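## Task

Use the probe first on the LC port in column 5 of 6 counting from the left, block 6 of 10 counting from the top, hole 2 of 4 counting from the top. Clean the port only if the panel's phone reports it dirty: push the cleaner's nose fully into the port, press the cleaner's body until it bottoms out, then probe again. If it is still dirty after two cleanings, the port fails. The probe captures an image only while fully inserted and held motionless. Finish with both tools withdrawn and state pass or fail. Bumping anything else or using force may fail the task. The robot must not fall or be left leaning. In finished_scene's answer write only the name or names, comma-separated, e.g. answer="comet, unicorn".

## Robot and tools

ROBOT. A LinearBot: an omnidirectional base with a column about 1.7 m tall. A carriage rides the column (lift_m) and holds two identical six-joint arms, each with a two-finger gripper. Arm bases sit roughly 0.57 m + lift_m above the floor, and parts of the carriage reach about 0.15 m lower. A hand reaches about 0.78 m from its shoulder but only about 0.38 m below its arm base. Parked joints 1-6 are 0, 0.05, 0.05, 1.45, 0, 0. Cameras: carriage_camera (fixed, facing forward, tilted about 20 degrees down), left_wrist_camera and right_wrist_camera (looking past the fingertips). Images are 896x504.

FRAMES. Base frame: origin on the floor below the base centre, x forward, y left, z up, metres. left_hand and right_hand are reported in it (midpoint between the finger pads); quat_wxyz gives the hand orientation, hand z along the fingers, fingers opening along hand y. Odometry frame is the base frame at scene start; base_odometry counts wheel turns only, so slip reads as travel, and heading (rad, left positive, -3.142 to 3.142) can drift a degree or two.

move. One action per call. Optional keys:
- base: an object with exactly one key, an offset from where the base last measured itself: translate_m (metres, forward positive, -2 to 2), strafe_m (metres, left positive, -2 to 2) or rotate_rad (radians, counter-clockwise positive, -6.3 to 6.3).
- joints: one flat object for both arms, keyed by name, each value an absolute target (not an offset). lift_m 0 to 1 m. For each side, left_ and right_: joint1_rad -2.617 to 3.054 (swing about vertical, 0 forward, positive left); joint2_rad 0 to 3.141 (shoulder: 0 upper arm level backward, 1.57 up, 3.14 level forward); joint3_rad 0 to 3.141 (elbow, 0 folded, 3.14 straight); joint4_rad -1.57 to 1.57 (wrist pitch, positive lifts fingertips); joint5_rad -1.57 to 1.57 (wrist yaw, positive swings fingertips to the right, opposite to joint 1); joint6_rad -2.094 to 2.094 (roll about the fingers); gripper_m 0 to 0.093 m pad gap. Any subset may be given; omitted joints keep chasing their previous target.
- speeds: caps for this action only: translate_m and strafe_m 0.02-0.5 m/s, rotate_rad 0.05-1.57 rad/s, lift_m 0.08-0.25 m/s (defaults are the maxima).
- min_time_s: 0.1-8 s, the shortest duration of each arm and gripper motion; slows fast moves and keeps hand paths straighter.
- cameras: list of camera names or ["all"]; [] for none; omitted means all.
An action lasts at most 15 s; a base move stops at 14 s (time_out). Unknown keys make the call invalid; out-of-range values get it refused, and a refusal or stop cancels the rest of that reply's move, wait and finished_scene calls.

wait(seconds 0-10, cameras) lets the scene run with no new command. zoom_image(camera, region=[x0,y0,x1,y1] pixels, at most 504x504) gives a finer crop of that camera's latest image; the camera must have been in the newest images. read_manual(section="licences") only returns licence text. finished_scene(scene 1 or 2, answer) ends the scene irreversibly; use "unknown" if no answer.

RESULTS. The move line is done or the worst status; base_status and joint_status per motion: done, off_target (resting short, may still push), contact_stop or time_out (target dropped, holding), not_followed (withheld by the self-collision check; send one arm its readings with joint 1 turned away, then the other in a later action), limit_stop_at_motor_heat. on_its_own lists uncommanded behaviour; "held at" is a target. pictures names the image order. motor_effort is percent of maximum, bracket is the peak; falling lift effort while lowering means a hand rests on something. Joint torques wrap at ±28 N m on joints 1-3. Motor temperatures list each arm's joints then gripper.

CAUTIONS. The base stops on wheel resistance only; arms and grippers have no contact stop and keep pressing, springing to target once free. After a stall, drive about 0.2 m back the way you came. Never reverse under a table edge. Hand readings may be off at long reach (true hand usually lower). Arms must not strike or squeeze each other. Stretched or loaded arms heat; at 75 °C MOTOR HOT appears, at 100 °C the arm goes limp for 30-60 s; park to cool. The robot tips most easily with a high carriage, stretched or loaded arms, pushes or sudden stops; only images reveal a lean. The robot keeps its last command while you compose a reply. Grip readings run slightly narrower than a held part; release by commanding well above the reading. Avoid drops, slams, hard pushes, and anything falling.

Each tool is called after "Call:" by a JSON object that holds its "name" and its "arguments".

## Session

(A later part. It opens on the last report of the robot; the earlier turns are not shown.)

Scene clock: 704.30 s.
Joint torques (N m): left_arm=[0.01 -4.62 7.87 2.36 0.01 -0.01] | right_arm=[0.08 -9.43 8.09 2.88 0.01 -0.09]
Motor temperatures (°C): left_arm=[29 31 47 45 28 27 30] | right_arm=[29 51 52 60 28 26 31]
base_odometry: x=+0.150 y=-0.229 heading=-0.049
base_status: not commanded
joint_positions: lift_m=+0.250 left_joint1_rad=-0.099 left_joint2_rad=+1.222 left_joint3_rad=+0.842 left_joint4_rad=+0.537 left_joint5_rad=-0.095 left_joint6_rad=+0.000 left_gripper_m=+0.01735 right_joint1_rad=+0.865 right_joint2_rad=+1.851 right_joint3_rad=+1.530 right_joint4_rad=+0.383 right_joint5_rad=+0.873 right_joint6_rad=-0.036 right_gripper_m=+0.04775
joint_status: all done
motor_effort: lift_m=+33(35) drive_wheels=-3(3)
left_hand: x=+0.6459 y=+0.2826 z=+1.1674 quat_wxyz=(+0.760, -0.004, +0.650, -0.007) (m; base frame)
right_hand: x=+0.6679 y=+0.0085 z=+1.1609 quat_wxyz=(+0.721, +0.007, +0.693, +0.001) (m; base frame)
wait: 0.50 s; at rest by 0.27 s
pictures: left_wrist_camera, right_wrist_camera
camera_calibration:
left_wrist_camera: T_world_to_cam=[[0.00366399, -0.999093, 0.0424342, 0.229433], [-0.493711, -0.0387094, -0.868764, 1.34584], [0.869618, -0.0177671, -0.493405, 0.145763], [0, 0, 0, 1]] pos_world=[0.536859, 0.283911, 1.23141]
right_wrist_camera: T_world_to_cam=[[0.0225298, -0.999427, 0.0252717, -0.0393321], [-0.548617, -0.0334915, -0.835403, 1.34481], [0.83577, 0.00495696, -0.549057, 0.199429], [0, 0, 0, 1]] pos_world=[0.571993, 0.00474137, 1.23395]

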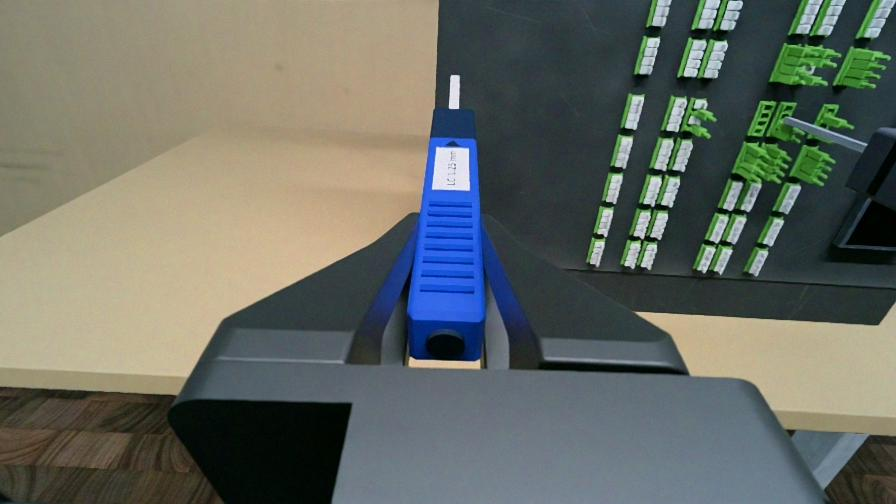

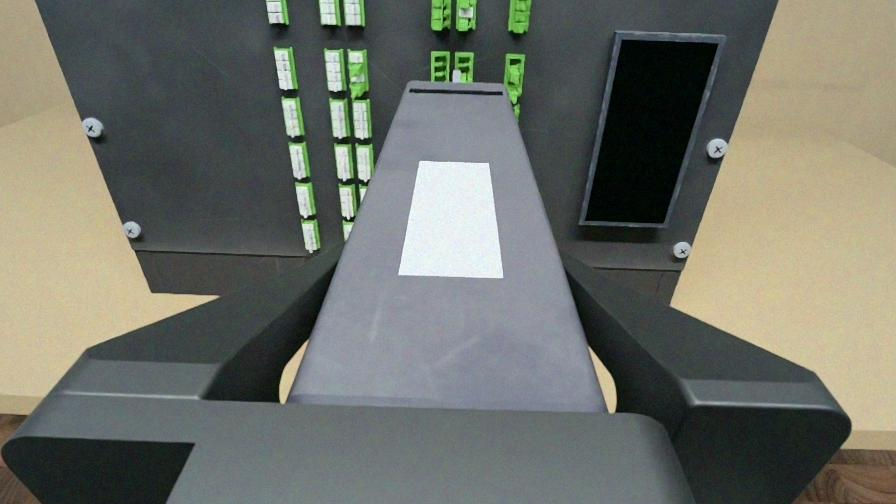

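Call:
{"name": "move", "arguments": {"joints": {"right_joint1_rad": 0.8505}, "min_time_s": 1.0, "cameras": []}}

Call:
{"name": "move", "arguments": {"joints": {"right_joint1_rad": 0.8590}, "min_time_s": 0.5, "cameras": []}}

Call:
{"name": "wait", "arguments": {"seconds": 0.5, "cameras": ["left_wrist_camera", "right_wrist_camera"]}}

Call:
{"name": "zoom_image", "arguments": {"camera": "left_wrist_camera", "region": [760, 95, 810, 135]}}

Call:
{"name": "zoom_image", "arguments": {"camera": "right_wrist_camera", "region": [445, 50, 475, 80]}}

Scene clock: 734.37 s.
Joint torques (N m): left_arm=[0.02 -4.6 7.88 2.36 0.01 -0.02] | right_arm=[-0.57 -9.44 8.08 2.89 0.02 -0.09]
Motor temperatures (°C): left_arm=[29 31 47 45 28 27 30] | right_arm=[29 51 53 60 28 26 31]
move: done
base_odometry: x=+0.150 y=-0.229 heading=-0.049
base_status: not commanded
joint_positions: lift_m=+0.250 left_joint1_rad=-0.099 left_joint2_rad=+1.222 left_joint3_rad=+0.842 left_joint4_rad=+0.537 left_joint5_rad=-0.095 left_joint6_rad=+0.000 left_gripper_m=+0.01735 right_joint1_rad=+0.857 right_joint2_rad=+1.851 right_joint3_rad=+1.530 right_joint4_rad=+0.383 right_joint5_rad=+0.873 right_joint6_rad=-0.036 right_gripper_m=+0.04775
joint_status: all done
motor_effort: lift_m=+29(36) drive_wheels=-3(3)
left_hand: x=+0.6459 y=+0.2826 z=+1.1674 quat_wxyz=(+0.760, -0.004, +0.650, -0.007) (m; base frame)
right_hand: x=+0.6703 y=+0.0051 z=+1.1609 quat_wxyz=(+0.721, +0.010, +0.693, -0.002) (m; base frame)
pictures: none
No camera images: "cameras" was empty.

Scene clock: 735.17 s.
Joint torques (N m): left_arm=[-0.02 -4.64 7.86 2.35 0 -0.02] | right_arm=[0.21 -9.39 8.09 2.88 0.01 -0.09]
Motor temperatures (°C): left_arm=[29 31 47 45 28 27 30] | right_arm=[29 51 53 60 28 26 31]
move: done
base_odometry: x=+0.150 y=-0.229 heading=-0.049
base_status: not commanded
joint_positions: lift_m=+0.250 left_joint1_rad=-0.099 left_joint2_rad=+1.222 left_joint3_rad=+0.842 left_joint4_rad=+0.537 left_joint5_rad=-0.095 left_joint6_rad=+0.000 left_gripper_m=+0.01735 right_joint1_rad=+0.857 right_joint2_rad=+1.851 right_joint3_rad=+1.530 right_joint4_rad=+0.383 right_joint5_rad=+0.873 right_joint6_rad=-0.036 right_gripper_m=+0.04775
joint_status: all done
motor_effort: lift_m=+30(35) drive_wheels=-3(3)
left_hand: x=+0.6459 y=+0.2826 z=+1.1674 quat_wxyz=(+0.760, -0.004, +0.650, -0.007) (m; base frame)
right_hand: x=+0.6703 y=+0.0051 z=+1.1609 quat_wxyz=(+0.721, +0.010, +0.693, -0.002) (m; base frame)
pictures: none
No camera images: "cameras" was empty.

Scene clock: 735.67 s.
Joint torques (N m): left_arm=[0.02 -4.67 7.88 2.35 0 -0.01] | right_arm=[0.2 -9.43 8.1 2.88 0.01 -0.09]
Motor temperatures (°C): left_arm=[29 31 47 45 28 27 30] | right_arm=[29 51 53 60 28 26 31]
base_odometry: x=+0.150 y=-0.229 heading=-0.049
base_status: not commanded
joint_positions: lift_m=+0.250 left_joint1_rad=-0.099 left_joint2_rad=+1.222 left_joint3_rad=+0.842 left_joint4_rad=+0.537 left_joint5_rad=-0.095 left_joint6_rad=+0.000 left_gripper_m=+0.01735 right_joint1_rad=+0.857 right_joint2_rad=+1.851 right_joint3_rad=+1.530 right_joint4_rad=+0.383 right_joint5_rad=+0.873 right_joint6_rad=-0.036 right_gripper_m=+0.04775
joint_status: all done
motor_effort: lift_m=+34(35) drive_wheels=-3(3)
left_hand: x=+0.6459 y=+0.2826 z=+1.1674 quat_wxyz=(+0.760, -0.004, +0.650, -0.007) (m; base frame)
right_hand: x=+0.6703 y=+0.0051 z=+1.1609 quat_wxyz=(+0.721, +0.010, +0.693, -0.002) (m; base frame)
wait: 0.50 s; at rest by 0.27 s
pictures: left_wrist_camera, right_wrist_camera
camera_calibration:
left_wrist_camera: T_world_to_cam=[[0.00366399, -0.999093, 0.0424342, 0.229433], [-0.493711, -0.0387094, -0.868764, 1.34584], [0.869618, -0.0177671, -0.493405, 0.145763], [0, 0, 0, 1]] pos_world=[0.536859, 0.283911, 1.23141]
right_wrist_camera: T_world_to_cam=[[0.0148784, -0.999572, 0.0251869, -0.0376171], [-0.54886, -0.0292199, -0.835403, 1.34614], [0.835782, -0.00139458, -0.54906, 0.197472], [0, 0, 0, 1]] pos_world=[0.574361, 0.00200855, 1.23395]

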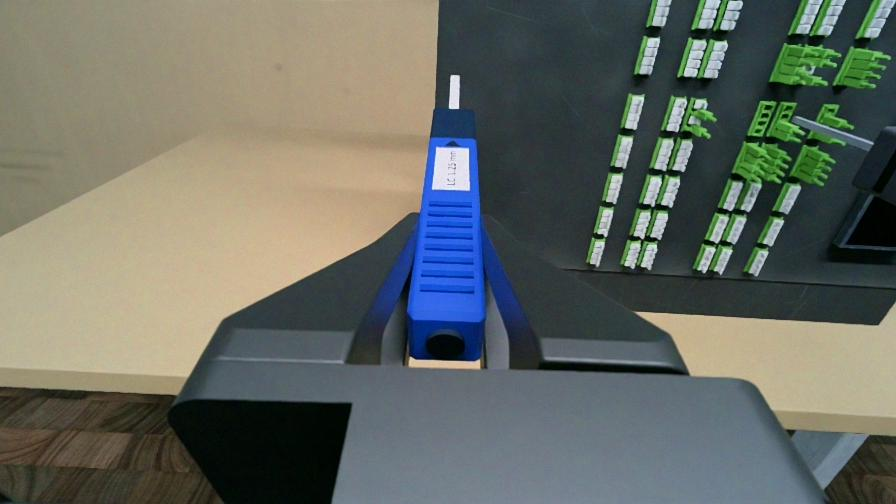

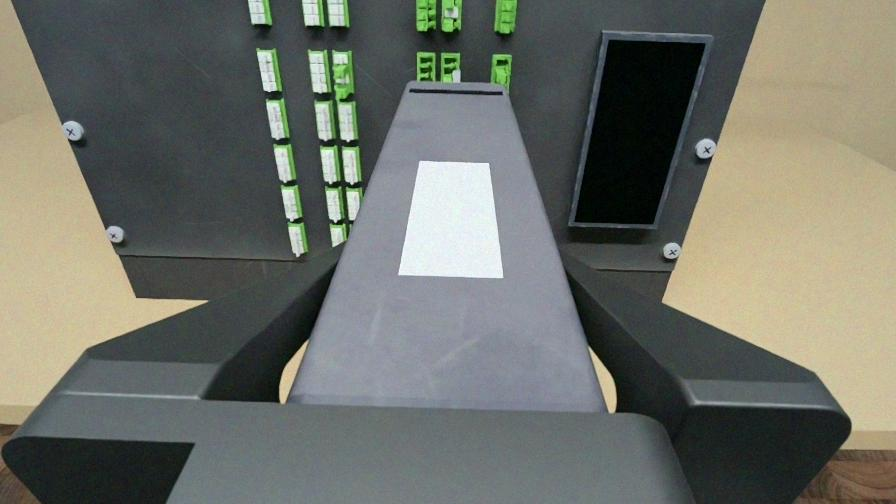

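Scaled by 10.080 from the camera's 896x504 image, which has a finer 1280x720 frame.

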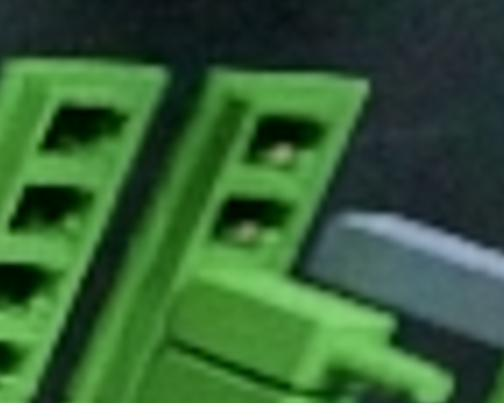

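Scaled by 16.800 from the camera's 896x504 image, which has a finer 1280x720 frame.

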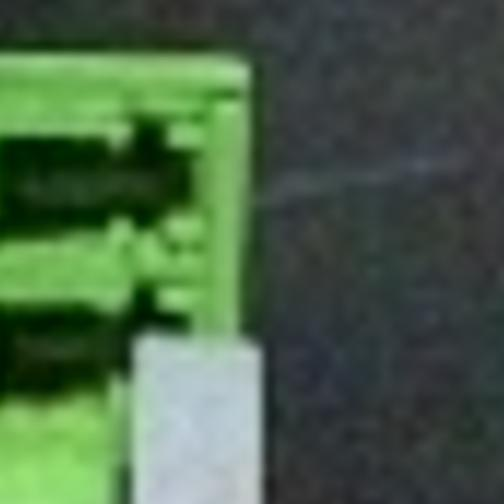

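Call:
{"name": "move", "arguments": {"joints": {"right_joint1_rad": 0.8670}, "min_time_s": 1.0, "cameras": []}}

Call:
{"name": "wait", "arguments": {"seconds": 0.5, "cameras": ["left_wrist_camera", "right_wrist_camera"]}}

Call:
{"name": "zoom_image", "arguments": {"camera": "left_wrist_camera", "region": [760, 95, 810, 135]}}

Call:
{"name": "zoom_image", "arguments": {"camera": "right_wrist_camera", "region": [445, 50, 475, 80]}}

Scene clock: 751.00 s.
Joint torques (N m): left_arm=[0.01 -4.6 7.84 2.36 0 -0.02] | right_arm=[0.95 -9.43 8.06 2.89 0.01 -0.09]
Motor temperatures (°C): left_arm=[29 31 48 45 28 27 30] | right_arm=[29 52 53 60 28 26 31]
move: done
base_odometry: x=+0.150 y=-0.229 heading=-0.049
base_status: not commanded
joint_positions: lift_m=+0.250 left_joint1_rad=-0.099 left_joint2_rad=+1.222 left_joint3_rad=+0.842 left_joint4_rad=+0.537 left_joint5_rad=-0.095 left_joint6_rad=+0.000 left_gripper_m=+0.01735 right_joint1_rad=+0.857 right_joint2_rad=+1.851 right_joint3_rad=+1.530 right_joint4_rad=+0.383 right_joint5_rad=+0.873 right_joint6_rad=-0.036 right_gripper_m=+0.04775
joint_status: all done
motor_effort: lift_m=+31(35) drive_wheels=-3(3)
left_hand: x=+0.6459 y=+0.2826 z=+1.1674 quat_wxyz=(+0.760, -0.004, +0.650, -0.007) (m; base frame)
right_hand: x=+0.6703 y=+0.0051 z=+1.1609 quat_wxyz=(+0.721, +0.010, +0.693, -0.002) (m; base frame)
pictures: none
No camera images: "cameras" was empty.

Scene clock: 751.50 s.
Joint torques (N m): left_arm=[0.01 -4.66 7.88 2.36 0 -0.01] | right_arm=[0.94 -9.42 8.08 2.88 0.01 -0.09]
Motor temperatures (°C): left_arm=[29 31 48 45 28 27 30] | right_arm=[29 52 53 60 28 26 31]
base_odometry: x=+0.150 y=-0.229 heading=-0.049
base_status: not commanded
joint_positions: lift_m=+0.250 left_joint1_rad=-0.099 left_joint2_rad=+1.222 left_joint3_rad=+0.842 left_joint4_rad=+0.537 left_joint5_rad=-0.095 left_joint6_rad=+0.000 left_gripper_m=+0.01735 right_joint1_rad=+0.857 right_joint2_rad=+1.851 right_joint3_rad=+1.530 right_joint4_rad=+0.383 right_joint5_rad=+0.873 right_joint6_rad=-0.036 right_gripper_m=+0.04775
joint_status: all done
motor_effort: lift_m=+32(35) drive_wheels=-3(3)
left_hand: x=+0.6459 y=+0.2826 z=+1.1674 quat_wxyz=(+0.760, -0.004, +0.650, -0.007) (m; base frame)
right_hand: x=+0.6703 y=+0.0051 z=+1.1609 quat_wxyz=(+0.721, +0.010, +0.693, -0.002) (m; base frame)
wait: 0.50 s; at rest by 0.27 s
pictures: left_wrist_camera, right_wrist_camera
camera_calibration:
left_wrist_camera: T_world_to_cam=[[0.00366399, -0.999093, 0.0424342, 0.229433], [-0.493711, -0.0387094, -0.868764, 1.34584], [0.869618, -0.0177671, -0.493405, 0.145763], [0, 0, 0, 1]] pos_world=[0.536859, 0.283911, 1.23141]
right_wrist_camera: T_world_to_cam=[[0.0148784, -0.999572, 0.0251869, -0.0376171], [-0.54886, -0.0292199, -0.835403, 1.34614], [0.835782, -0.00139458, -0.54906, 0.197472], [0, 0, 0, 1]] pos_world=[0.574361, 0.00200855, 1.23395]

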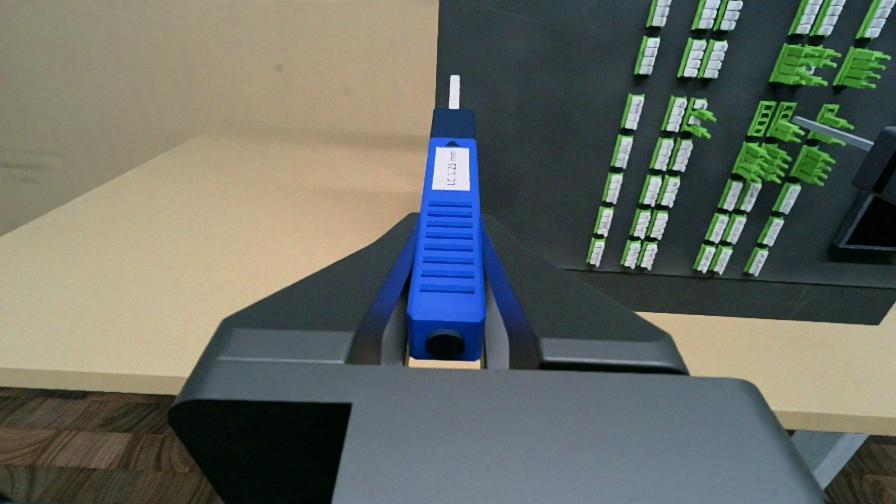

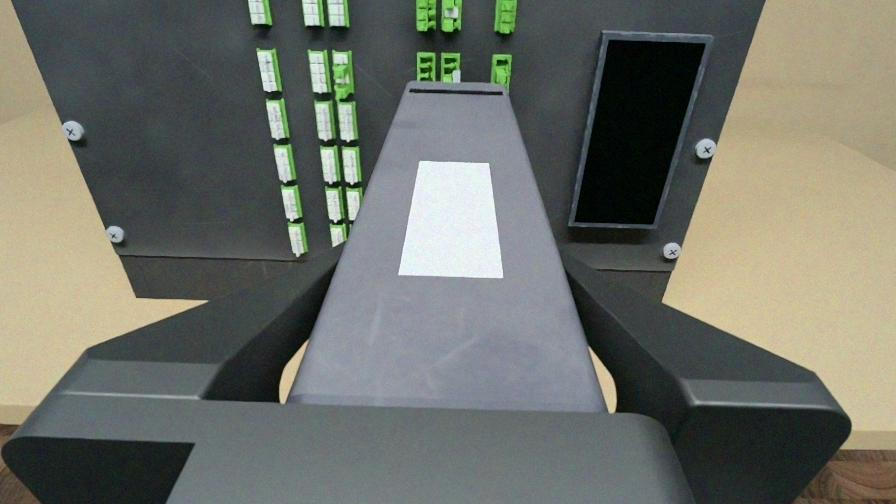

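Scaled by 10.080 from the camera's 896x504 image, which has a finer 1280x720 frame.

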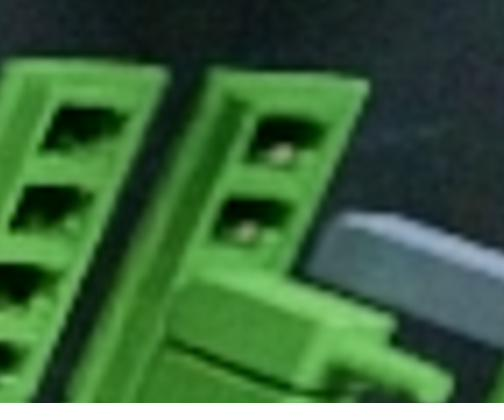

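Scaled by 16.800 from the camera's 896x504 image, which has a finer 1280x720 frame.

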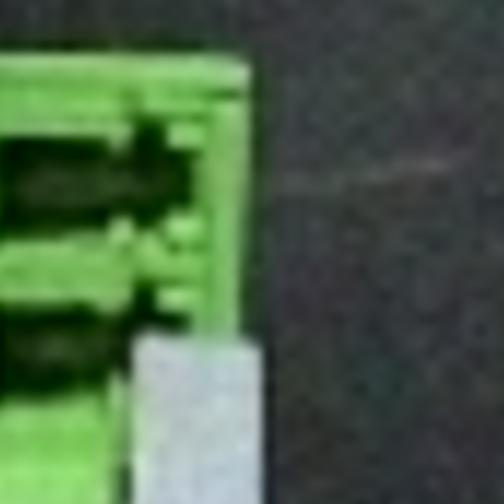

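Call:
{"name": "move", "arguments": {"joints": {"right_joint1_rad": 0.8700}, "min_time_s": 1.0, "cameras": []}}

Call:
{"name": "wait", "arguments": {"seconds": 0.5, "cameras": ["right_wrist_camera"]}}

Call:
{"name": "zoom_image", "arguments": {"camera": "right_wrist_camera", "region": [445, 50, 475, 80]}}

Scene clock: 757.80 s.
Joint torques (N m): left_arm=[0.01 -4.63 7.88 2.35 0 -0.02] | right_arm=[0.81 -9.43 8.08 2.88 0.01 -0.09]
Motor temperatures (°C): left_arm=[29 31 48 45 28 27 30] | right_arm=[29 52 53 60 28 26 31]
move: done
base_odometry: x=+0.150 y=-0.229 heading=-0.049
base_status: not commanded
joint_positions: lift_m=+0.250 left_joint1_rad=-0.099 left_joint2_rad=+1.222 left_joint3_rad=+0.842 left_joint4_rad=+0.537 left_joint5_rad=-0.095 left_joint6_rad=+0.000 left_gripper_m=+0.01735 right_joint1_rad=+0.862 right_joint2_rad=+1.851 right_joint3_rad=+1.530 right_joint4_rad=+0.383 right_joint5_rad=+0.873 right_joint6_rad=-0.036 right_gripper_m=+0.04775
joint_status: all done
motor_effort: lift_m=+31(35) drive_wheels=-3(4)
left_hand: x=+0.6459 y=+0.2826 z=+1.1674 quat_wxyz=(+0.760, -0.004, +0.650, -0.007) (m; base frame)
right_hand: x=+0.6688 y=+0.0071 z=+1.1609 quat_wxyz=(+0.721, +0.008, +0.693, +0.000) (m; base frame)
pictures: none
No camera images: "cameras" was empty.

Scene clock: 758.30 s.
Joint torques (N m): left_arm=[-0.01 -4.63 7.88 2.35 0 -0.01] | right_arm=[0.79 -9.42 8.08 2.88 0.01 -0.08]
Motor temperatures (°C): left_arm=[29 31 48 45 28 27 30] | right_arm=[29 52 53 60 28 26 31]
base_odometry: x=+0.150 y=-0.229 heading=-0.049
base_status: not commanded
joint_positions: lift_m=+0.250 left_joint1_rad=-0.099 left_joint2_rad=+1.222 left_joint3_rad=+0.842 left_joint4_rad=+0.537 left_joint5_rad=-0.095 left_joint6_rad=+0.000 left_gripper_m=+0.01735 right_joint1_rad=+0.862 right_joint2_rad=+1.851 right_joint3_rad=+1.530 right_joint4_rad=+0.383 right_joint5_rad=+0.873 right_joint6_rad=-0.036 right_gripper_m=+0.04775
joint_status: all done
motor_effort: lift_m=+32(35) drive_wheels=-3(4)
left_hand: x=+0.6459 y=+0.2826 z=+1.1674 quat_wxyz=(+0.760, -0.004, +0.650, -0.007) (m; base frame)
right_hand: x=+0.6688 y=+0.0071 z=+1.1609 quat_wxyz=(+0.721, +0.008, +0.693, +0.000) (m; base frame)
wait: 0.50 s; at rest by 0.27 s
pictures: right_wrist_camera
camera_calibration:
right_wrist_camera: T_world_to_cam=[[0.0194248, -0.999493, 0.0252421, -0.0386512], [-0.548722, -0.0317622, -0.835401, 1.34536], [0.835779, 0.0023766, -0.549061, 0.198618], [0, 0, 0, 1]] pos_world=[0.57298, 0.00362803, 1.23395]

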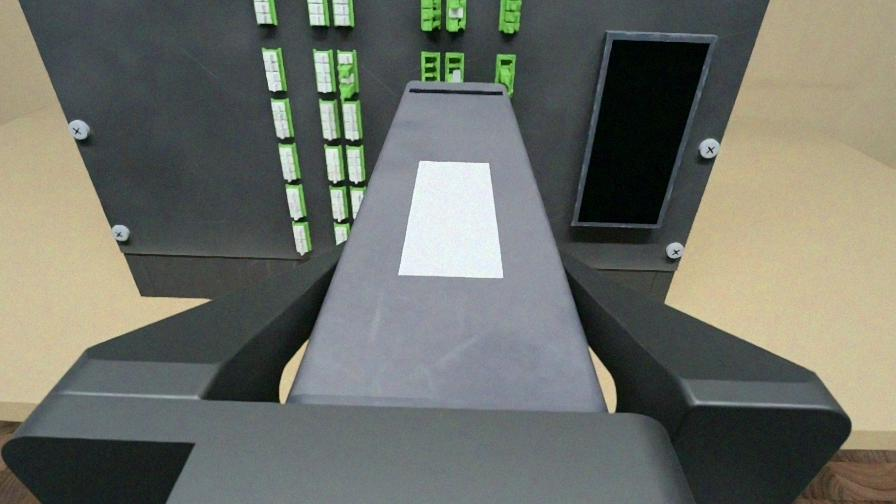

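Scaled by 16.800 from the camera's 896x504 image, which has a finer 1280x720 frame.

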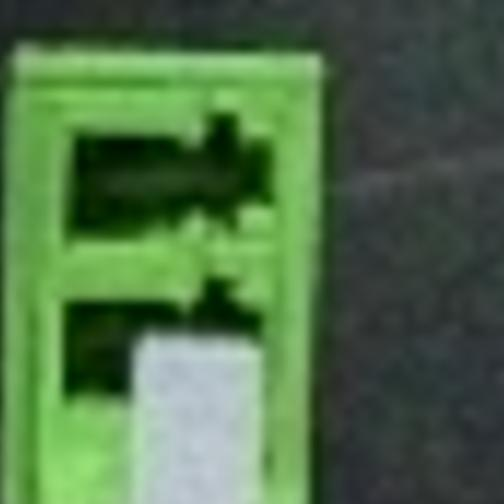

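Call:
{"name": "move", "arguments": {"joints": {"right_joint1_rad": 0.8742}, "min_time_s": 1.0, "cameras": []}}

Call:
{"name": "wait", "arguments": {"seconds": 0.5, "cameras": ["left_wrist_camera", "right_wrist_camera"]}}

Call:
{"name": "zoom_image", "arguments": {"camera": "left_wrist_camera", "region": [760, 95, 810, 135]}}

Call:
{"name": "zoom_image", "arguments": {"camera": "right_wrist_camera", "region": [445, 50, 475, 80]}}

Scene clock: 776.67 s.
Joint torques (N m): left_arm=[-0.01 -4.63 7.88 2.36 0 -0.02] | right_arm=[0.69 -9.42 8.1 2.88 0.02 -0.09]
Motor temperatures (°C): left_arm=[29 31 48 45 28 27 30] | right_arm=[29 52 53 60 28 26 31]
move: done
base_odometry: x=+0.150 y=-0.229 heading=-0.049
base_status: not commanded
joint_positions: lift_m=+0.250 left_joint1_rad=-0.099 left_joint2_rad=+1.222 left_joint3_rad=+0.842 left_joint4_rad=+0.537 left_joint5_rad=-0.095 left_joint6_rad=+0.000 left_gripper_m=+0.01735 right_joint1_rad=+0.867 right_joint2_rad=+1.851 right_joint3_rad=+1.530 right_joint4_rad=+0.383 right_joint5_rad=+0.873 right_joint6_rad=-0.036 right_gripper_m=+0.04775
joint_status: all done
motor_effort: lift_m=+29(35) drive_wheels=-3(3)
left_hand: x=+0.6459 y=+0.2826 z=+1.1674 quat_wxyz=(+0.760, -0.004, +0.650, -0.007) (m; base frame)
right_hand: x=+0.6671 y=+0.0095 z=+1.1609 quat_wxyz=(+0.721, +0.006, +0.693, +0.002) (m; base frame)
pictures: none
No camera images: "cameras" was empty.

Scene clock: 777.17 s.
Joint torques (N m): left_arm=[-0.01 -4.66 7.88 2.36 0 -0.01] | right_arm=[0.66 -9.39 8.1 2.88 0.01 -0.09]
Motor temperatures (°C): left_arm=[29 31 48 45 28 27 30] | right_arm=[29 52 53 60 28 26 31]
base_odometry: x=+0.150 y=-0.229 heading=-0.049
base_status: not commanded
joint_positions: lift_m=+0.250 left_joint1_rad=-0.099 left_joint2_rad=+1.222 left_joint3_rad=+0.842 left_joint4_rad=+0.537 left_joint5_rad=-0.095 left_joint6_rad=+0.000 left_gripper_m=+0.01735 right_joint1_rad=+0.867 right_joint2_rad=+1.851 right_joint3_rad=+1.530 right_joint4_rad=+0.383 right_joint5_rad=+0.873 right_joint6_rad=-0.036 right_gripper_m=+0.04775
joint_status: all done
motor_effort: lift_m=+34(35) drive_wheels=-3(3)
left_hand: x=+0.6459 y=+0.2826 z=+1.1674 quat_wxyz=(+0.760, -0.004, +0.650, -0.007) (m; base frame)
right_hand: x=+0.6671 y=+0.0095 z=+1.1609 quat_wxyz=(+0.721, +0.006, +0.693, +0.002) (m; base frame)
wait: 0.50 s; at rest by 0.27 s
pictures: left_wrist_camera, right_wrist_camera
camera_calibration:
left_wrist_camera: T_world_to_cam=[[0.00366399, -0.999093, 0.0424342, 0.229433], [-0.493711, -0.0387094, -0.868764, 1.34584], [0.869618, -0.0177671, -0.493405, 0.145763], [0, 0, 0, 1]] pos_world=[0.536859, 0.283911, 1.23141]
right_wrist_camera: T_world_to_cam=[[0.0247753, -0.999374, 0.0252571, -0.0398724], [-0.548535, -0.0347118, -0.835406, 1.34441], [0.83576, 0.00684305, -0.549052, 0.199992], [0, 0, 0, 1]] pos_world=[0.571302, 0.00545101, 1.23395]

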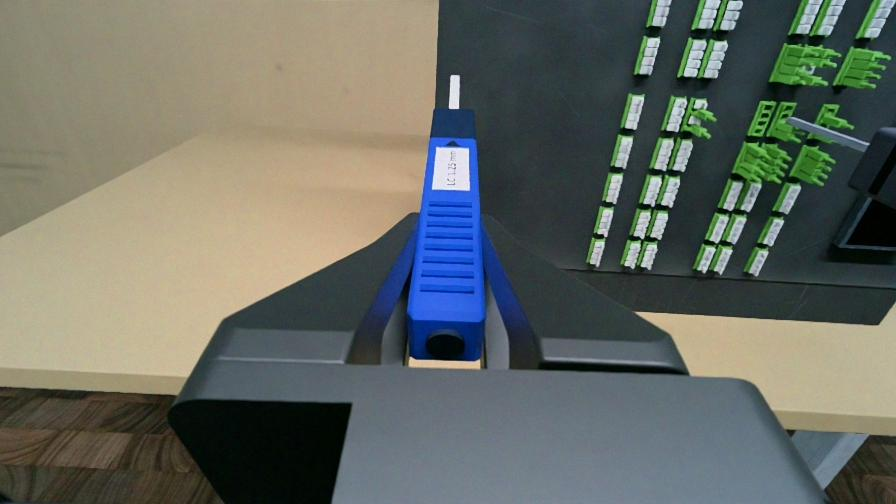

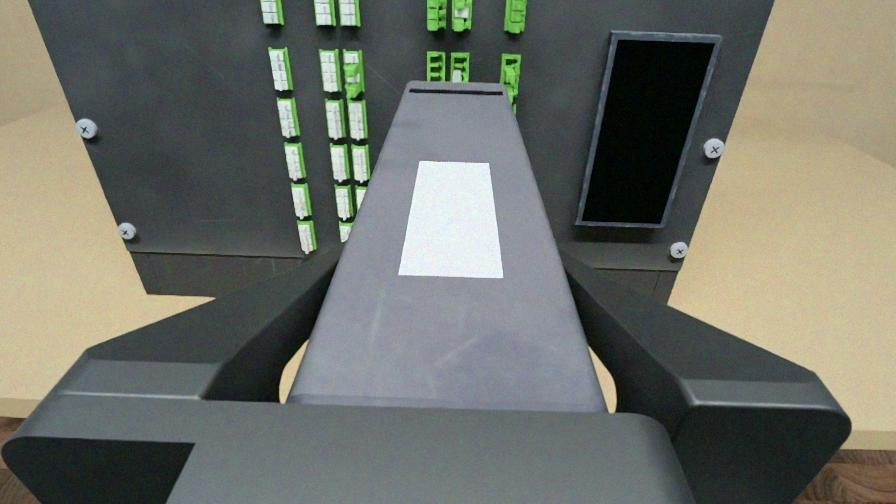

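Scaled by 10.080 from the camera's 896x504 image, which has a finer 1280x720 frame.

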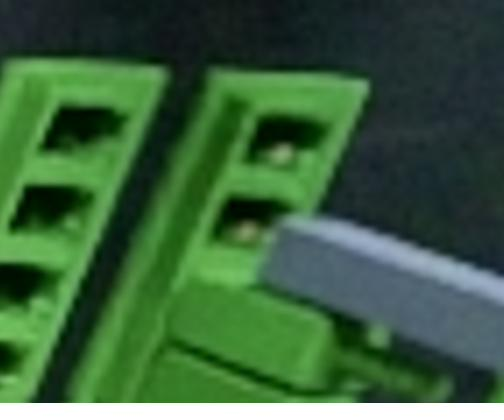

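Scaled by 16.800 from the camera's 896x504 image, which has a finer 1280x720 frame.

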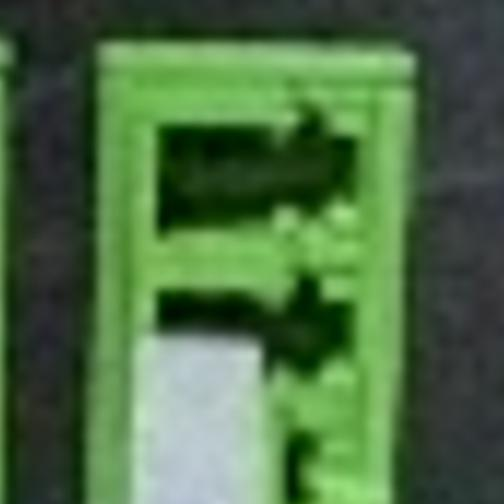

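Call:
{"name": "move", "arguments": {"joints": {"right_joint1_rad": 0.8580, "lift_m": 0.2526}, "min_time_s": 0.5, "cameras": []}}

Call:
{"name": "move", "arguments": {"joints": {"lift_m": 0.2494}, "cameras": []}}

Call:
{"name": "wait", "arguments": {"seconds": 0.5, "cameras": ["left_wrist_camera", "right_wrist_camera"]}}

Call:
{"name": "zoom_image", "arguments": {"camera": "left_wrist_camera", "region": [760, 95, 810, 135]}}

Call:
{"name": "zoom_image", "arguments": {"camera": "right_wrist_camera", "region": [445, 50, 475, 80]}}

Scene clock: 791.73 s.
Joint torques (N m): left_arm=[0.02 -4.64 7.88 2.34 0.01 -0.01] | right_arm=[-0.81 -9.39 8.06 2.87 0.01 -0.09]
Motor temperatures (°C): left_arm=[29 31 48 45 28 27 30] | right_arm=[29 52 53 60 28 26 31]
move: done
base_odometry: x=+0.150 y=-0.229 heading=-0.049
base_status: not commanded
joint_positions: lift_m=+0.252 left_joint1_rad=-0.099 left_joint2_rad=+1.222 left_joint3_rad=+0.842 left_joint4_rad=+0.538 left_joint5_rad=-0.095 left_joint6_rad=+0.000 left_gripper_m=+0.01735 right_joint1_rad=+0.867 right_joint2_rad=+1.851 right_joint3_rad=+1.530 right_joint4_rad=+0.384 right_joint5_rad=+0.873 right_joint6_rad=-0.036 right_gripper_m=+0.04775
joint_status: all done
motor_effort: lift_m=+38(45) drive_wheels=+3(4)
left_hand: x=+0.6459 y=+0.2826 z=+1.1701 quat_wxyz=(+0.760, -0.004, +0.649, -0.007) (m; base frame)
right_hand: x=+0.6671 y=+0.0095 z=+1.1635 quat_wxyz=(+0.721, +0.006, +0.693, +0.002) (m; base frame)
pictures: none
No camera images: "cameras" was empty.

Scene clock: 792.17 s.
Joint torques (N m): left_arm=[-0.09 -4.6 7.82 2.37 -0.01 -0.01] | right_arm=[-0.68 -9.43 8.09 2.87 0.01 -0.09]
Motor temperatures (°C): left_arm=[29 31 48 45 28 27 30] | right_arm=[29 52 53 60 28 26 31]
move: done
base_odometry: x=+0.150 y=-0.229 heading=-0.049
base_status: not commanded
joint_positions: lift_m=+0.250 left_joint1_rad=-0.099 left_joint2_rad=+1.222 left_joint3_rad=+0.842 left_joint4_rad=+0.537 left_joint5_rad=-0.095 left_joint6_rad=+0.000 left_gripper_m=+0.01735 right_joint1_rad=+0.865 right_joint2_rad=+1.851 right_joint3_rad=+1.530 right_joint4_rad=+0.384 right_joint5_rad=+0.873 right_joint6_rad=-0.036 right_gripper_m=+0.04775
joint_status: all done
motor_effort: lift_m=+31(36) drive_wheels=+3(3)
left_hand: x=+0.6459 y=+0.2826 z=+1.1671 quat_wxyz=(+0.760, -0.004, +0.650, -0.007) (m; base frame)
right_hand: x=+0.6677 y=+0.0086 z=+1.1609 quat_wxyz=(+0.721, +0.007, +0.693, +0.001) (m; base frame)
pictures: none
No camera images: "cameras" was empty.

Scene clock: 792.67 s.
Joint torques (N m): left_arm=[-0.01 -4.59 7.88 2.35 0 -0.02] | right_arm=[-0.64 -9.4 8.08 2.87 0.01 -0.09]
Motor temperatures (°C): left_arm=[29 31 48 45 28 27 30] | right_arm=[29 52 53 60 28 26 31]
base_odometry: x=+0.150 y=-0.229 heading=-0.049
base_status: not commanded
joint_positions: lift_m=+0.250 left_joint1_rad=-0.099 left_joint2_rad=+1.222 left_joint3_rad=+0.842 left_joint4_rad=+0.537 left_joint5_rad=-0.095 left_joint6_rad=+0.000 left_gripper_m=+0.01735 right_joint1_rad=+0.865 right_joint2_rad=+1.851 right_joint3_rad=+1.530 right_joint4_rad=+0.384 right_joint5_rad=+0.873 right_joint6_rad=-0.036 right_gripper_m=+0.04775
joint_status: all done
motor_effort: lift_m=+32(36) drive_wheels=+3(3)
left_hand: x=+0.6459 y=+0.2826 z=+1.1671 quat_wxyz=(+0.760, -0.004, +0.650, -0.007) (m; base frame)
right_hand: x=+0.6677 y=+0.0086 z=+1.1609 quat_wxyz=(+0.721, +0.007, +0.693, +0.001) (m; base frame)
wait: 0.50 s; at rest by 0.27 s
pictures: left_wrist_camera, right_wrist_camera
camera_calibration:
left_wrist_camera: T_world_to_cam=[[0.00371686, -0.999098, 0.0422978, 0.229586], [-0.494021, -0.0386106, -0.868592, 1.34556], [0.869442, -0.0176676, -0.493719, 0.145981], [0, 0, 0, 1]] pos_world=[0.536961, 0.283911, 1.23111]
right_wrist_camera: T_world_to_cam=[[0.022862, -0.999433, 0.0247055, -0.0388154], [-0.548235, -0.0331981, -0.835665, 1.34472], [0.836012, 0.00556054, -0.548683, 0.198938], [0, 0, 0, 1]] pos_world=[0.571794, 0.0047423, 1.23385]

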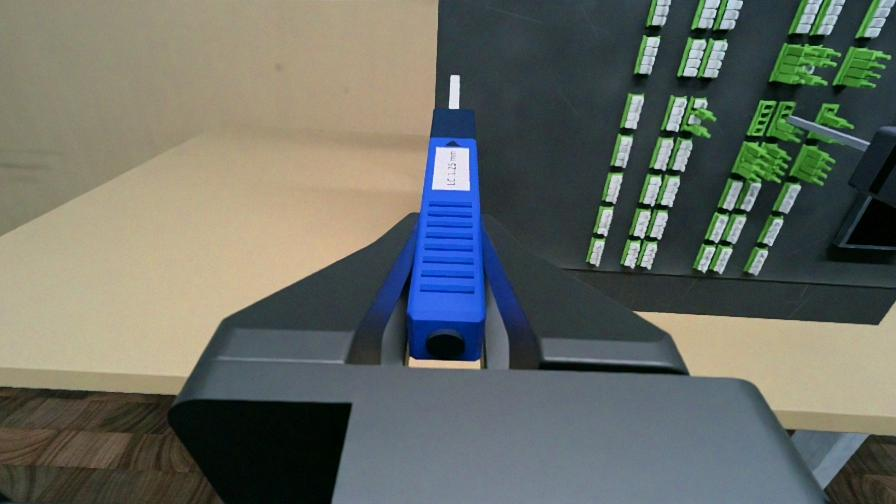

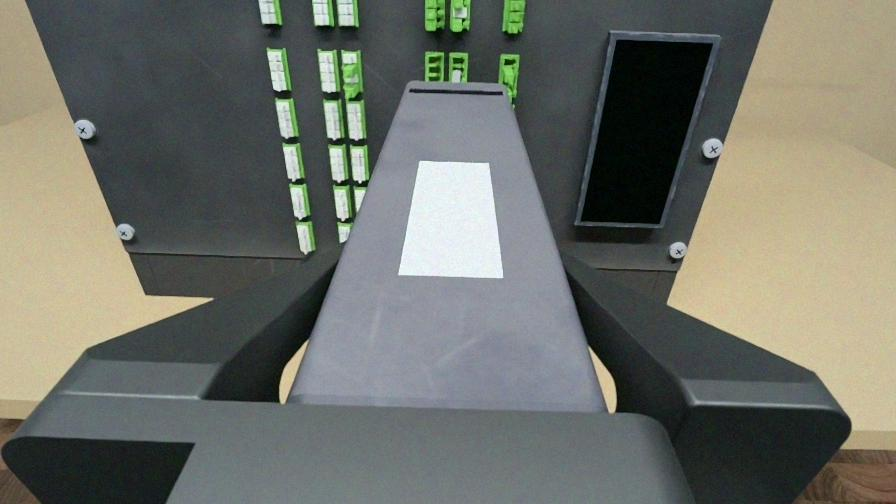

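Scaled by 10.080 from the camera's 896x504 image, which has a finer 1280x720 frame.

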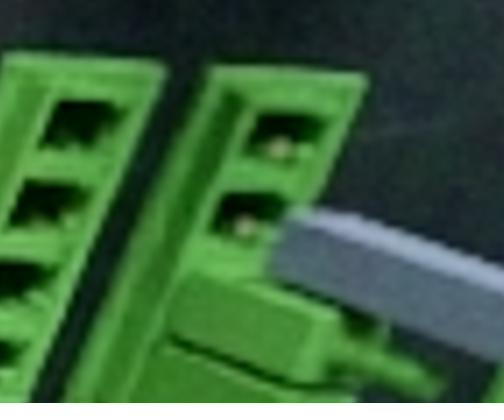

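Scaled by 16.800 from the camera's 896x504 image, which has a finer 1280x720 frame.

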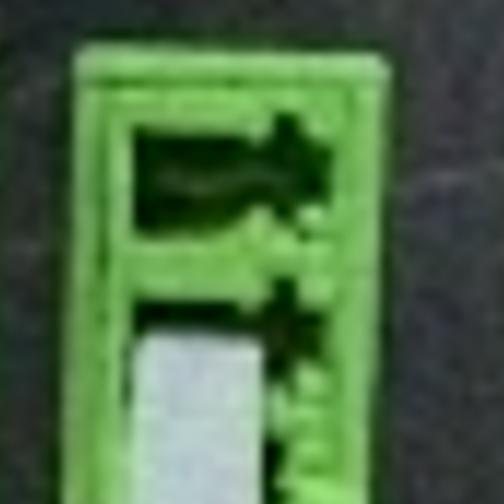

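Call:
{"name": "move", "arguments": {"joints": {"right_joint1_rad": 0.8645}, "min_time_s": 0.5, "cameras": []}}

Call:
{"name": "move", "arguments": {"base": {"translate_m": 0.003}, "speeds": {"translate_m": 0.02}, "cameras": []}}

Call:
{"name": "wait", "arguments": {"seconds": 0.5, "cameras": ["left_wrist_camera", "right_wrist_camera"]}}

Call:
{"name": "zoom_image", "arguments": {"camera": "left_wrist_camera", "region": [760, 95, 810, 135]}}

Call:
{"name": "zoom_image", "arguments": {"camera": "right_wrist_camera", "region": [445, 50, 475, 80]}}

Scene clock: 810.23 s.
Joint torques (N m): left_arm=[-0.01 -4.66 7.87 2.37 0.01 -0.02] | right_arm=[-0.01 -9.39 8.08 2.87 0.01 -0.09]
Motor temperatures (°C): left_arm=[29 31 48 45 28 27 30] | right_arm=[29 52 53 60 28 26 31]
move: done
base_odometry: x=+0.150 y=-0.229 heading=-0.049
base_status: not commanded
joint_positions: lift_m=+0.250 left_joint1_rad=-0.099 left_joint2_rad=+1.222 left_joint3_rad=+0.842 left_joint4_rad=+0.537 left_joint5_rad=-0.095 left_joint6_rad=+0.000 left_gripper_m=+0.01735 right_joint1_rad=+0.865 right_joint2_rad=+1.851 right_joint3_rad=+1.530 right_joint4_rad=+0.384 right_joint5_rad=+0.873 right_joint6_rad=-0.036 right_gripper_m=+0.04775
joint_status: all done
motor_effort: lift_m=+34(35) drive_wheels=+3(3)
left_hand: x=+0.6459 y=+0.2826 z=+1.1671 quat_wxyz=(+0.760, -0.004, +0.650, -0.007) (m; base frame)
right_hand: x=+0.6677 y=+0.0086 z=+1.1609 quat_wxyz=(+0.721, +0.007, +0.693, +0.001) (m; base frame)
pictures: none
No camera images: "cameras" was empty.

Scene clock: 810.87 s.
Joint torques (N m): left_arm=[-0.09 -4.63 7.83 2.33 0.01 -0.01] | right_arm=[-0.08 -9.42 8.08 2.93 0 -0.09]
Motor temperatures (°C): left_arm=[29 31 48 45 28 27 30] | right_arm=[29 52 53 60 28 26 31]
move: done
base_odometry: x=+0.153 y=-0.229 heading=-0.049
base_status: done
joint_positions: lift_m=+0.250 left_joint1_rad=-0.099 left_joint2_rad=+1.222 left_joint3_rad=+0.842 left_joint4_rad=+0.538 left_joint5_rad=-0.095 left_joint6_rad=+0.000 left_gripper_m=+0.01735 right_joint1_rad=+0.865 right_joint2_rad=+1.851 right_joint3_rad=+1.530 right_joint4_rad=+0.384 right_joint5_rad=+0.874 right_joint6_rad=-0.036 right_gripper_m=+0.04775
joint_status: not commanded
motor_effort: lift_m=+37(37) drive_wheels=-3(10)
left_hand: x=+0.6459 y=+0.2826 z=+1.1674 quat_wxyz=(+0.760, -0.004, +0.650, -0.007) (m; base frame)
right_hand: x=+0.6677 y=+0.0085 z=+1.1608 quat_wxyz=(+0.721, +0.007, +0.693, +0.001) (m; base frame)
pictures: none
No camera images: "cameras" was empty.

Scene clock: 811.37 s.
Joint torques (N m): left_arm=[0.02 -4.63 7.88 2.34 0.01 -0.01] | right_arm=[-0.05 -9.39 8.06 2.86 0.01 -0.09]
Motor temperatures (°C): left_arm=[29 31 48 45 28 27 30] | right_arm=[29 52 53 60 28 26 31]
base_odometry: x=+0.153 y=-0.229 heading=-0.049
base_status: done
joint_positions: lift_m=+0.250 left_joint1_rad=-0.099 left_joint2_rad=+1.222 left_joint3_rad=+0.842 left_joint4_rad=+0.538 left_joint5_rad=-0.095 left_joint6_rad=+0.000 left_gripper_m=+0.01735 right_joint1_rad=+0.865 right_joint2_rad=+1.851 right_joint3_rad=+1.530 right_joint4_rad=+0.384 right_joint5_rad=+0.874 right_joint6_rad=-0.036 right_gripper_m=+0.04775
joint_status: not commanded
motor_effort: lift_m=+30(37) drive_wheels=+3(10)
left_hand: x=+0.6459 y=+0.2826 z=+1.1674 quat_wxyz=(+0.760, -0.004, +0.650, -0.007) (m; base frame)
right_hand: x=+0.6677 y=+0.0085 z=+1.1609 quat_wxyz=(+0.721, +0.007, +0.693, +0.001) (m; base frame)
wait: 0.50 s; at rest by 0.27 s
pictures: left_wrist_camera, right_wrist_camera
camera_calibration:
left_wrist_camera: T_world_to_cam=[[0.00363195, -0.999092, 0.0424409, 0.229446], [-0.49301, -0.0387138, -0.869162, 1.34587], [0.870016, -0.0177671, -0.492703, 0.144639], [0, 0, 0, 1]] pos_world=[0.536857, 0.283911, 1.23131]
right_wrist_camera: T_world_to_cam=[[0.0220876, -0.999453, 0.0246079, -0.0382555], [-0.548262, -0.0326917, -0.835667, 1.34473], [0.836015, 0.00496628, -0.548685, 0.198943], [0, 0, 0, 1]] pos_world=[0.57179, 0.00473888, 1.23384]

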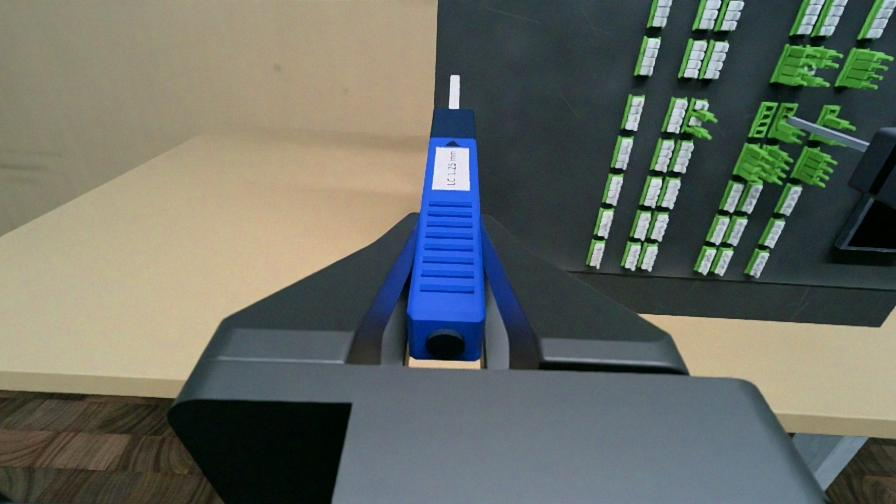

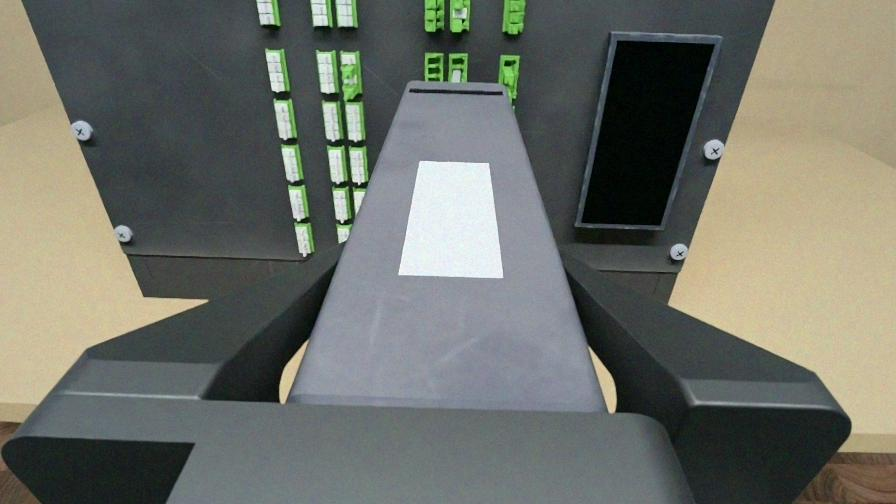

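Scaled by 10.080 from the camera's 896x504 image, which has a finer 1280x720 frame.

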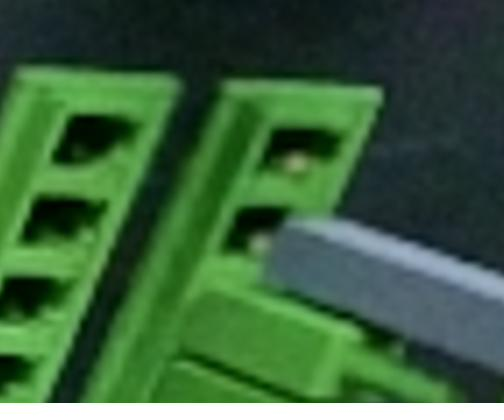

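Scaled by 16.800 from the camera's 896x504 image, which has a finer 1280x720 frame.

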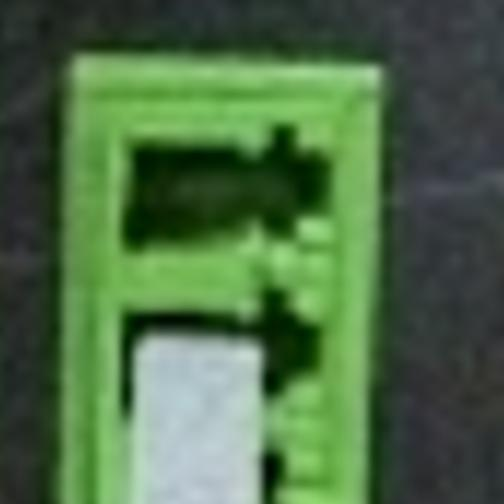

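Call:
{"name": "move", "arguments": {"base": {"translate_m": 0.0025}, "speeds": {"translate_m": 0.02}, "cameras": []}}

Call:
{"name": "wait", "arguments": {"seconds": 0.5, "cameras": ["left_wrist_camera", "right_wrist_camera"]}}

Call:
{"name": "zoom_image", "arguments": {"camera": "left_wrist_camera", "region": [760, 95, 810, 135]}}

Call:
{"name": "zoom_image", "arguments": {"camera": "right_wrist_camera", "region": [445, 50, 475, 80]}}

Scene clock: 823.10 s.
Joint torques (N m): left_arm=[-0.02 -4.64 7.87 2.35 0.01 -0.02] | right_arm=[-0.03 -9.43 8.1 2.86 -0.02 -0.09]
Motor temperatures (°C): left_arm=[29 31 48 45 28 27 30] | right_arm=[29 53 53 60 28 26 31]
move: done
base_odometry: x=+0.156 y=-0.229 heading=-0.050
base_status: done
joint_positions: lift_m=+0.250 left_joint1_rad=-0.099 left_joint2_rad=+1.222 left_joint3_rad=+0.842 left_joint4_rad=+0.538 left_joint5_rad=-0.095 left_joint6_rad=+0.000 left_gripper_m=+0.01735 right_joint1_rad=+0.865 right_joint2_rad=+1.851 right_joint3_rad=+1.530 right_joint4_rad=+0.385 right_joint5_rad=+0.875 right_joint6_rad=-0.036 right_gripper_m=+0.04775
joint_status: not commanded
motor_effort: lift_m=+29(35) drive_wheels=+2(9)
left_hand: x=+0.6459 y=+0.2826 z=+1.1675 quat_wxyz=(+0.760, -0.004, +0.649, -0.007) (m; base frame)
right_hand: x=+0.6677 y=+0.0082 z=+1.1610 quat_wxyz=(+0.721, +0.008, +0.693, +0.000) (m; base frame)
pictures: none
No camera images: "cameras" was empty.

Scene clock: 823.60 s.
Joint torques (N m): left_arm=[0.01 -4.63 7.88 2.34 0 -0.01] | right_arm=[-0.01 -9.42 8.08 2.87 -0.03 -0.09]
Motor temperatures (°C): left_arm=[29 31 48 45 28 27 30] | right_arm=[29 53 53 60 28 26 31]
base_odometry: x=+0.156 y=-0.229 heading=-0.050
base_status: done
joint_positions: lift_m=+0.250 left_joint1_rad=-0.099 left_joint2_rad=+1.222 left_joint3_rad=+0.842 left_joint4_rad=+0.538 left_joint5_rad=-0.095 left_joint6_rad=+0.000 left_gripper_m=+0.01735 right_joint1_rad=+0.865 right_joint2_rad=+1.851 right_joint3_rad=+1.530 right_joint4_rad=+0.384 right_joint5_rad=+0.875 right_joint6_rad=-0.036 right_gripper_m=+0.04775
joint_status: not commanded
motor_effort: lift_m=+31(35) drive_wheels=+2(9)
left_hand: x=+0.6459 y=+0.2826 z=+1.1675 quat_wxyz=(+0.760, -0.004, +0.649, -0.007) (m; base frame)
right_hand: x=+0.6677 y=+0.0082 z=+1.1608 quat_wxyz=(+0.721, +0.008, +0.693, +0.000) (m; base frame)
wait: 0.50 s; at rest by 0.27 s
pictures: left_wrist_camera, right_wrist_camera
camera_calibration:
left_wrist_camera: T_world_to_cam=[[0.00366572, -0.999089, 0.0425279, 0.22932], [-0.492696, -0.0388124, -0.869335, 1.34589], [0.870194, -0.0177666, -0.49239, 0.144245], [0, 0, 0, 1]] pos_world=[0.536755, 0.283911, 1.23131]
right_wrist_camera: T_world_to_cam=[[0.0206486, -0.999485, 0.0245797, -0.0375037], [-0.548382, -0.031879, -0.83562, 1.34473], [0.835973, 0.00377531, -0.548757, 0.199067], [0, 0, 0, 1]] pos_world=[0.571785, 0.00463268, 1.23384]

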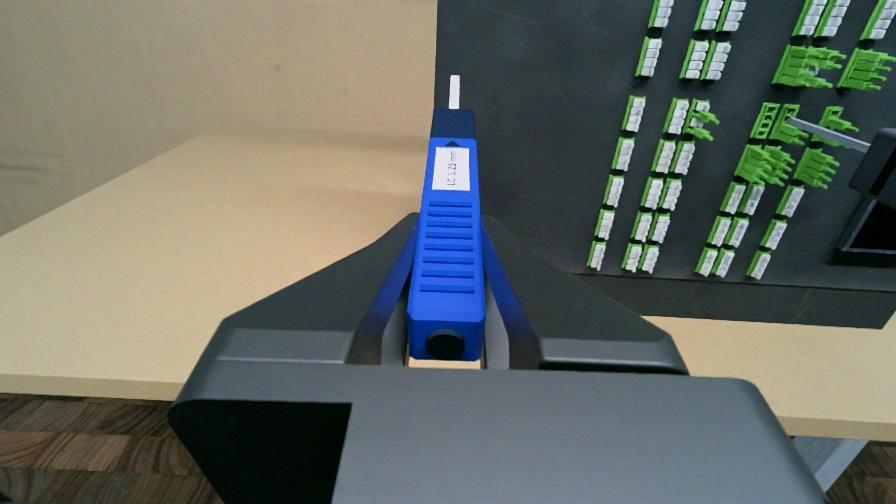

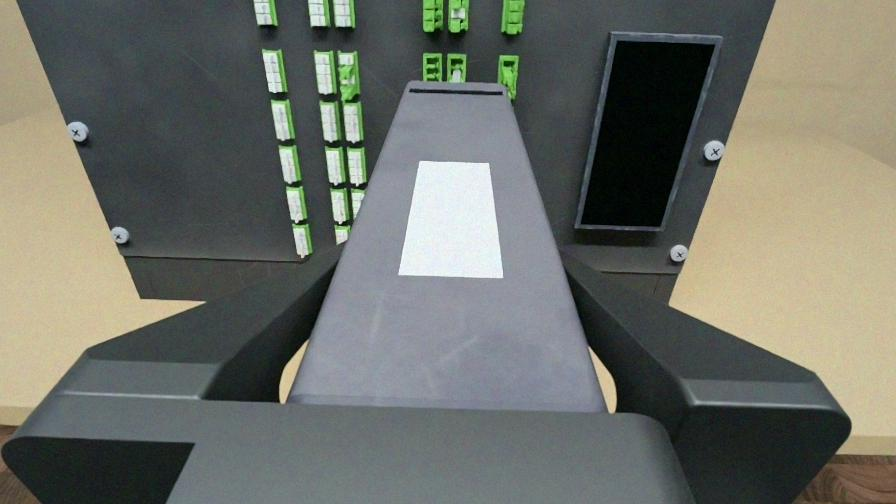

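Scaled by 10.080 from the camera's 896x504 image, which has a finer 1280x720 frame.

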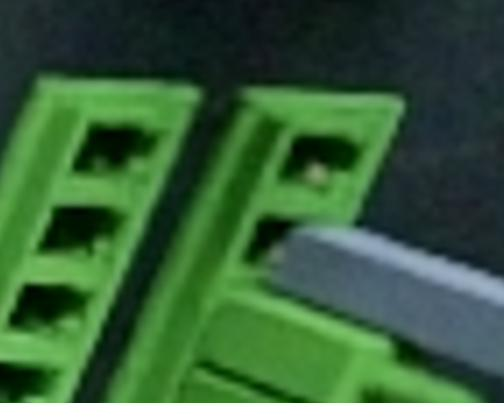

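Scaled by 16.800 from the camera's 896x504 image, which has a finer 1280x720 frame.

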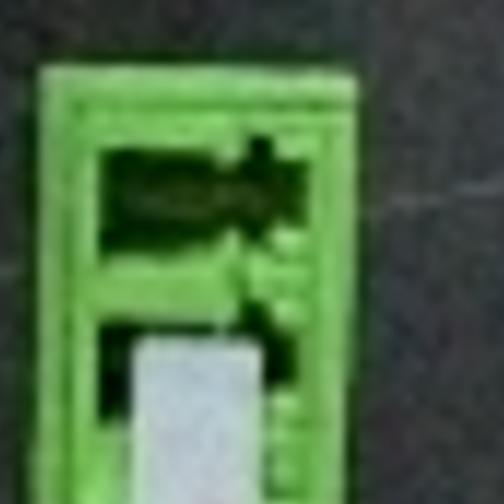

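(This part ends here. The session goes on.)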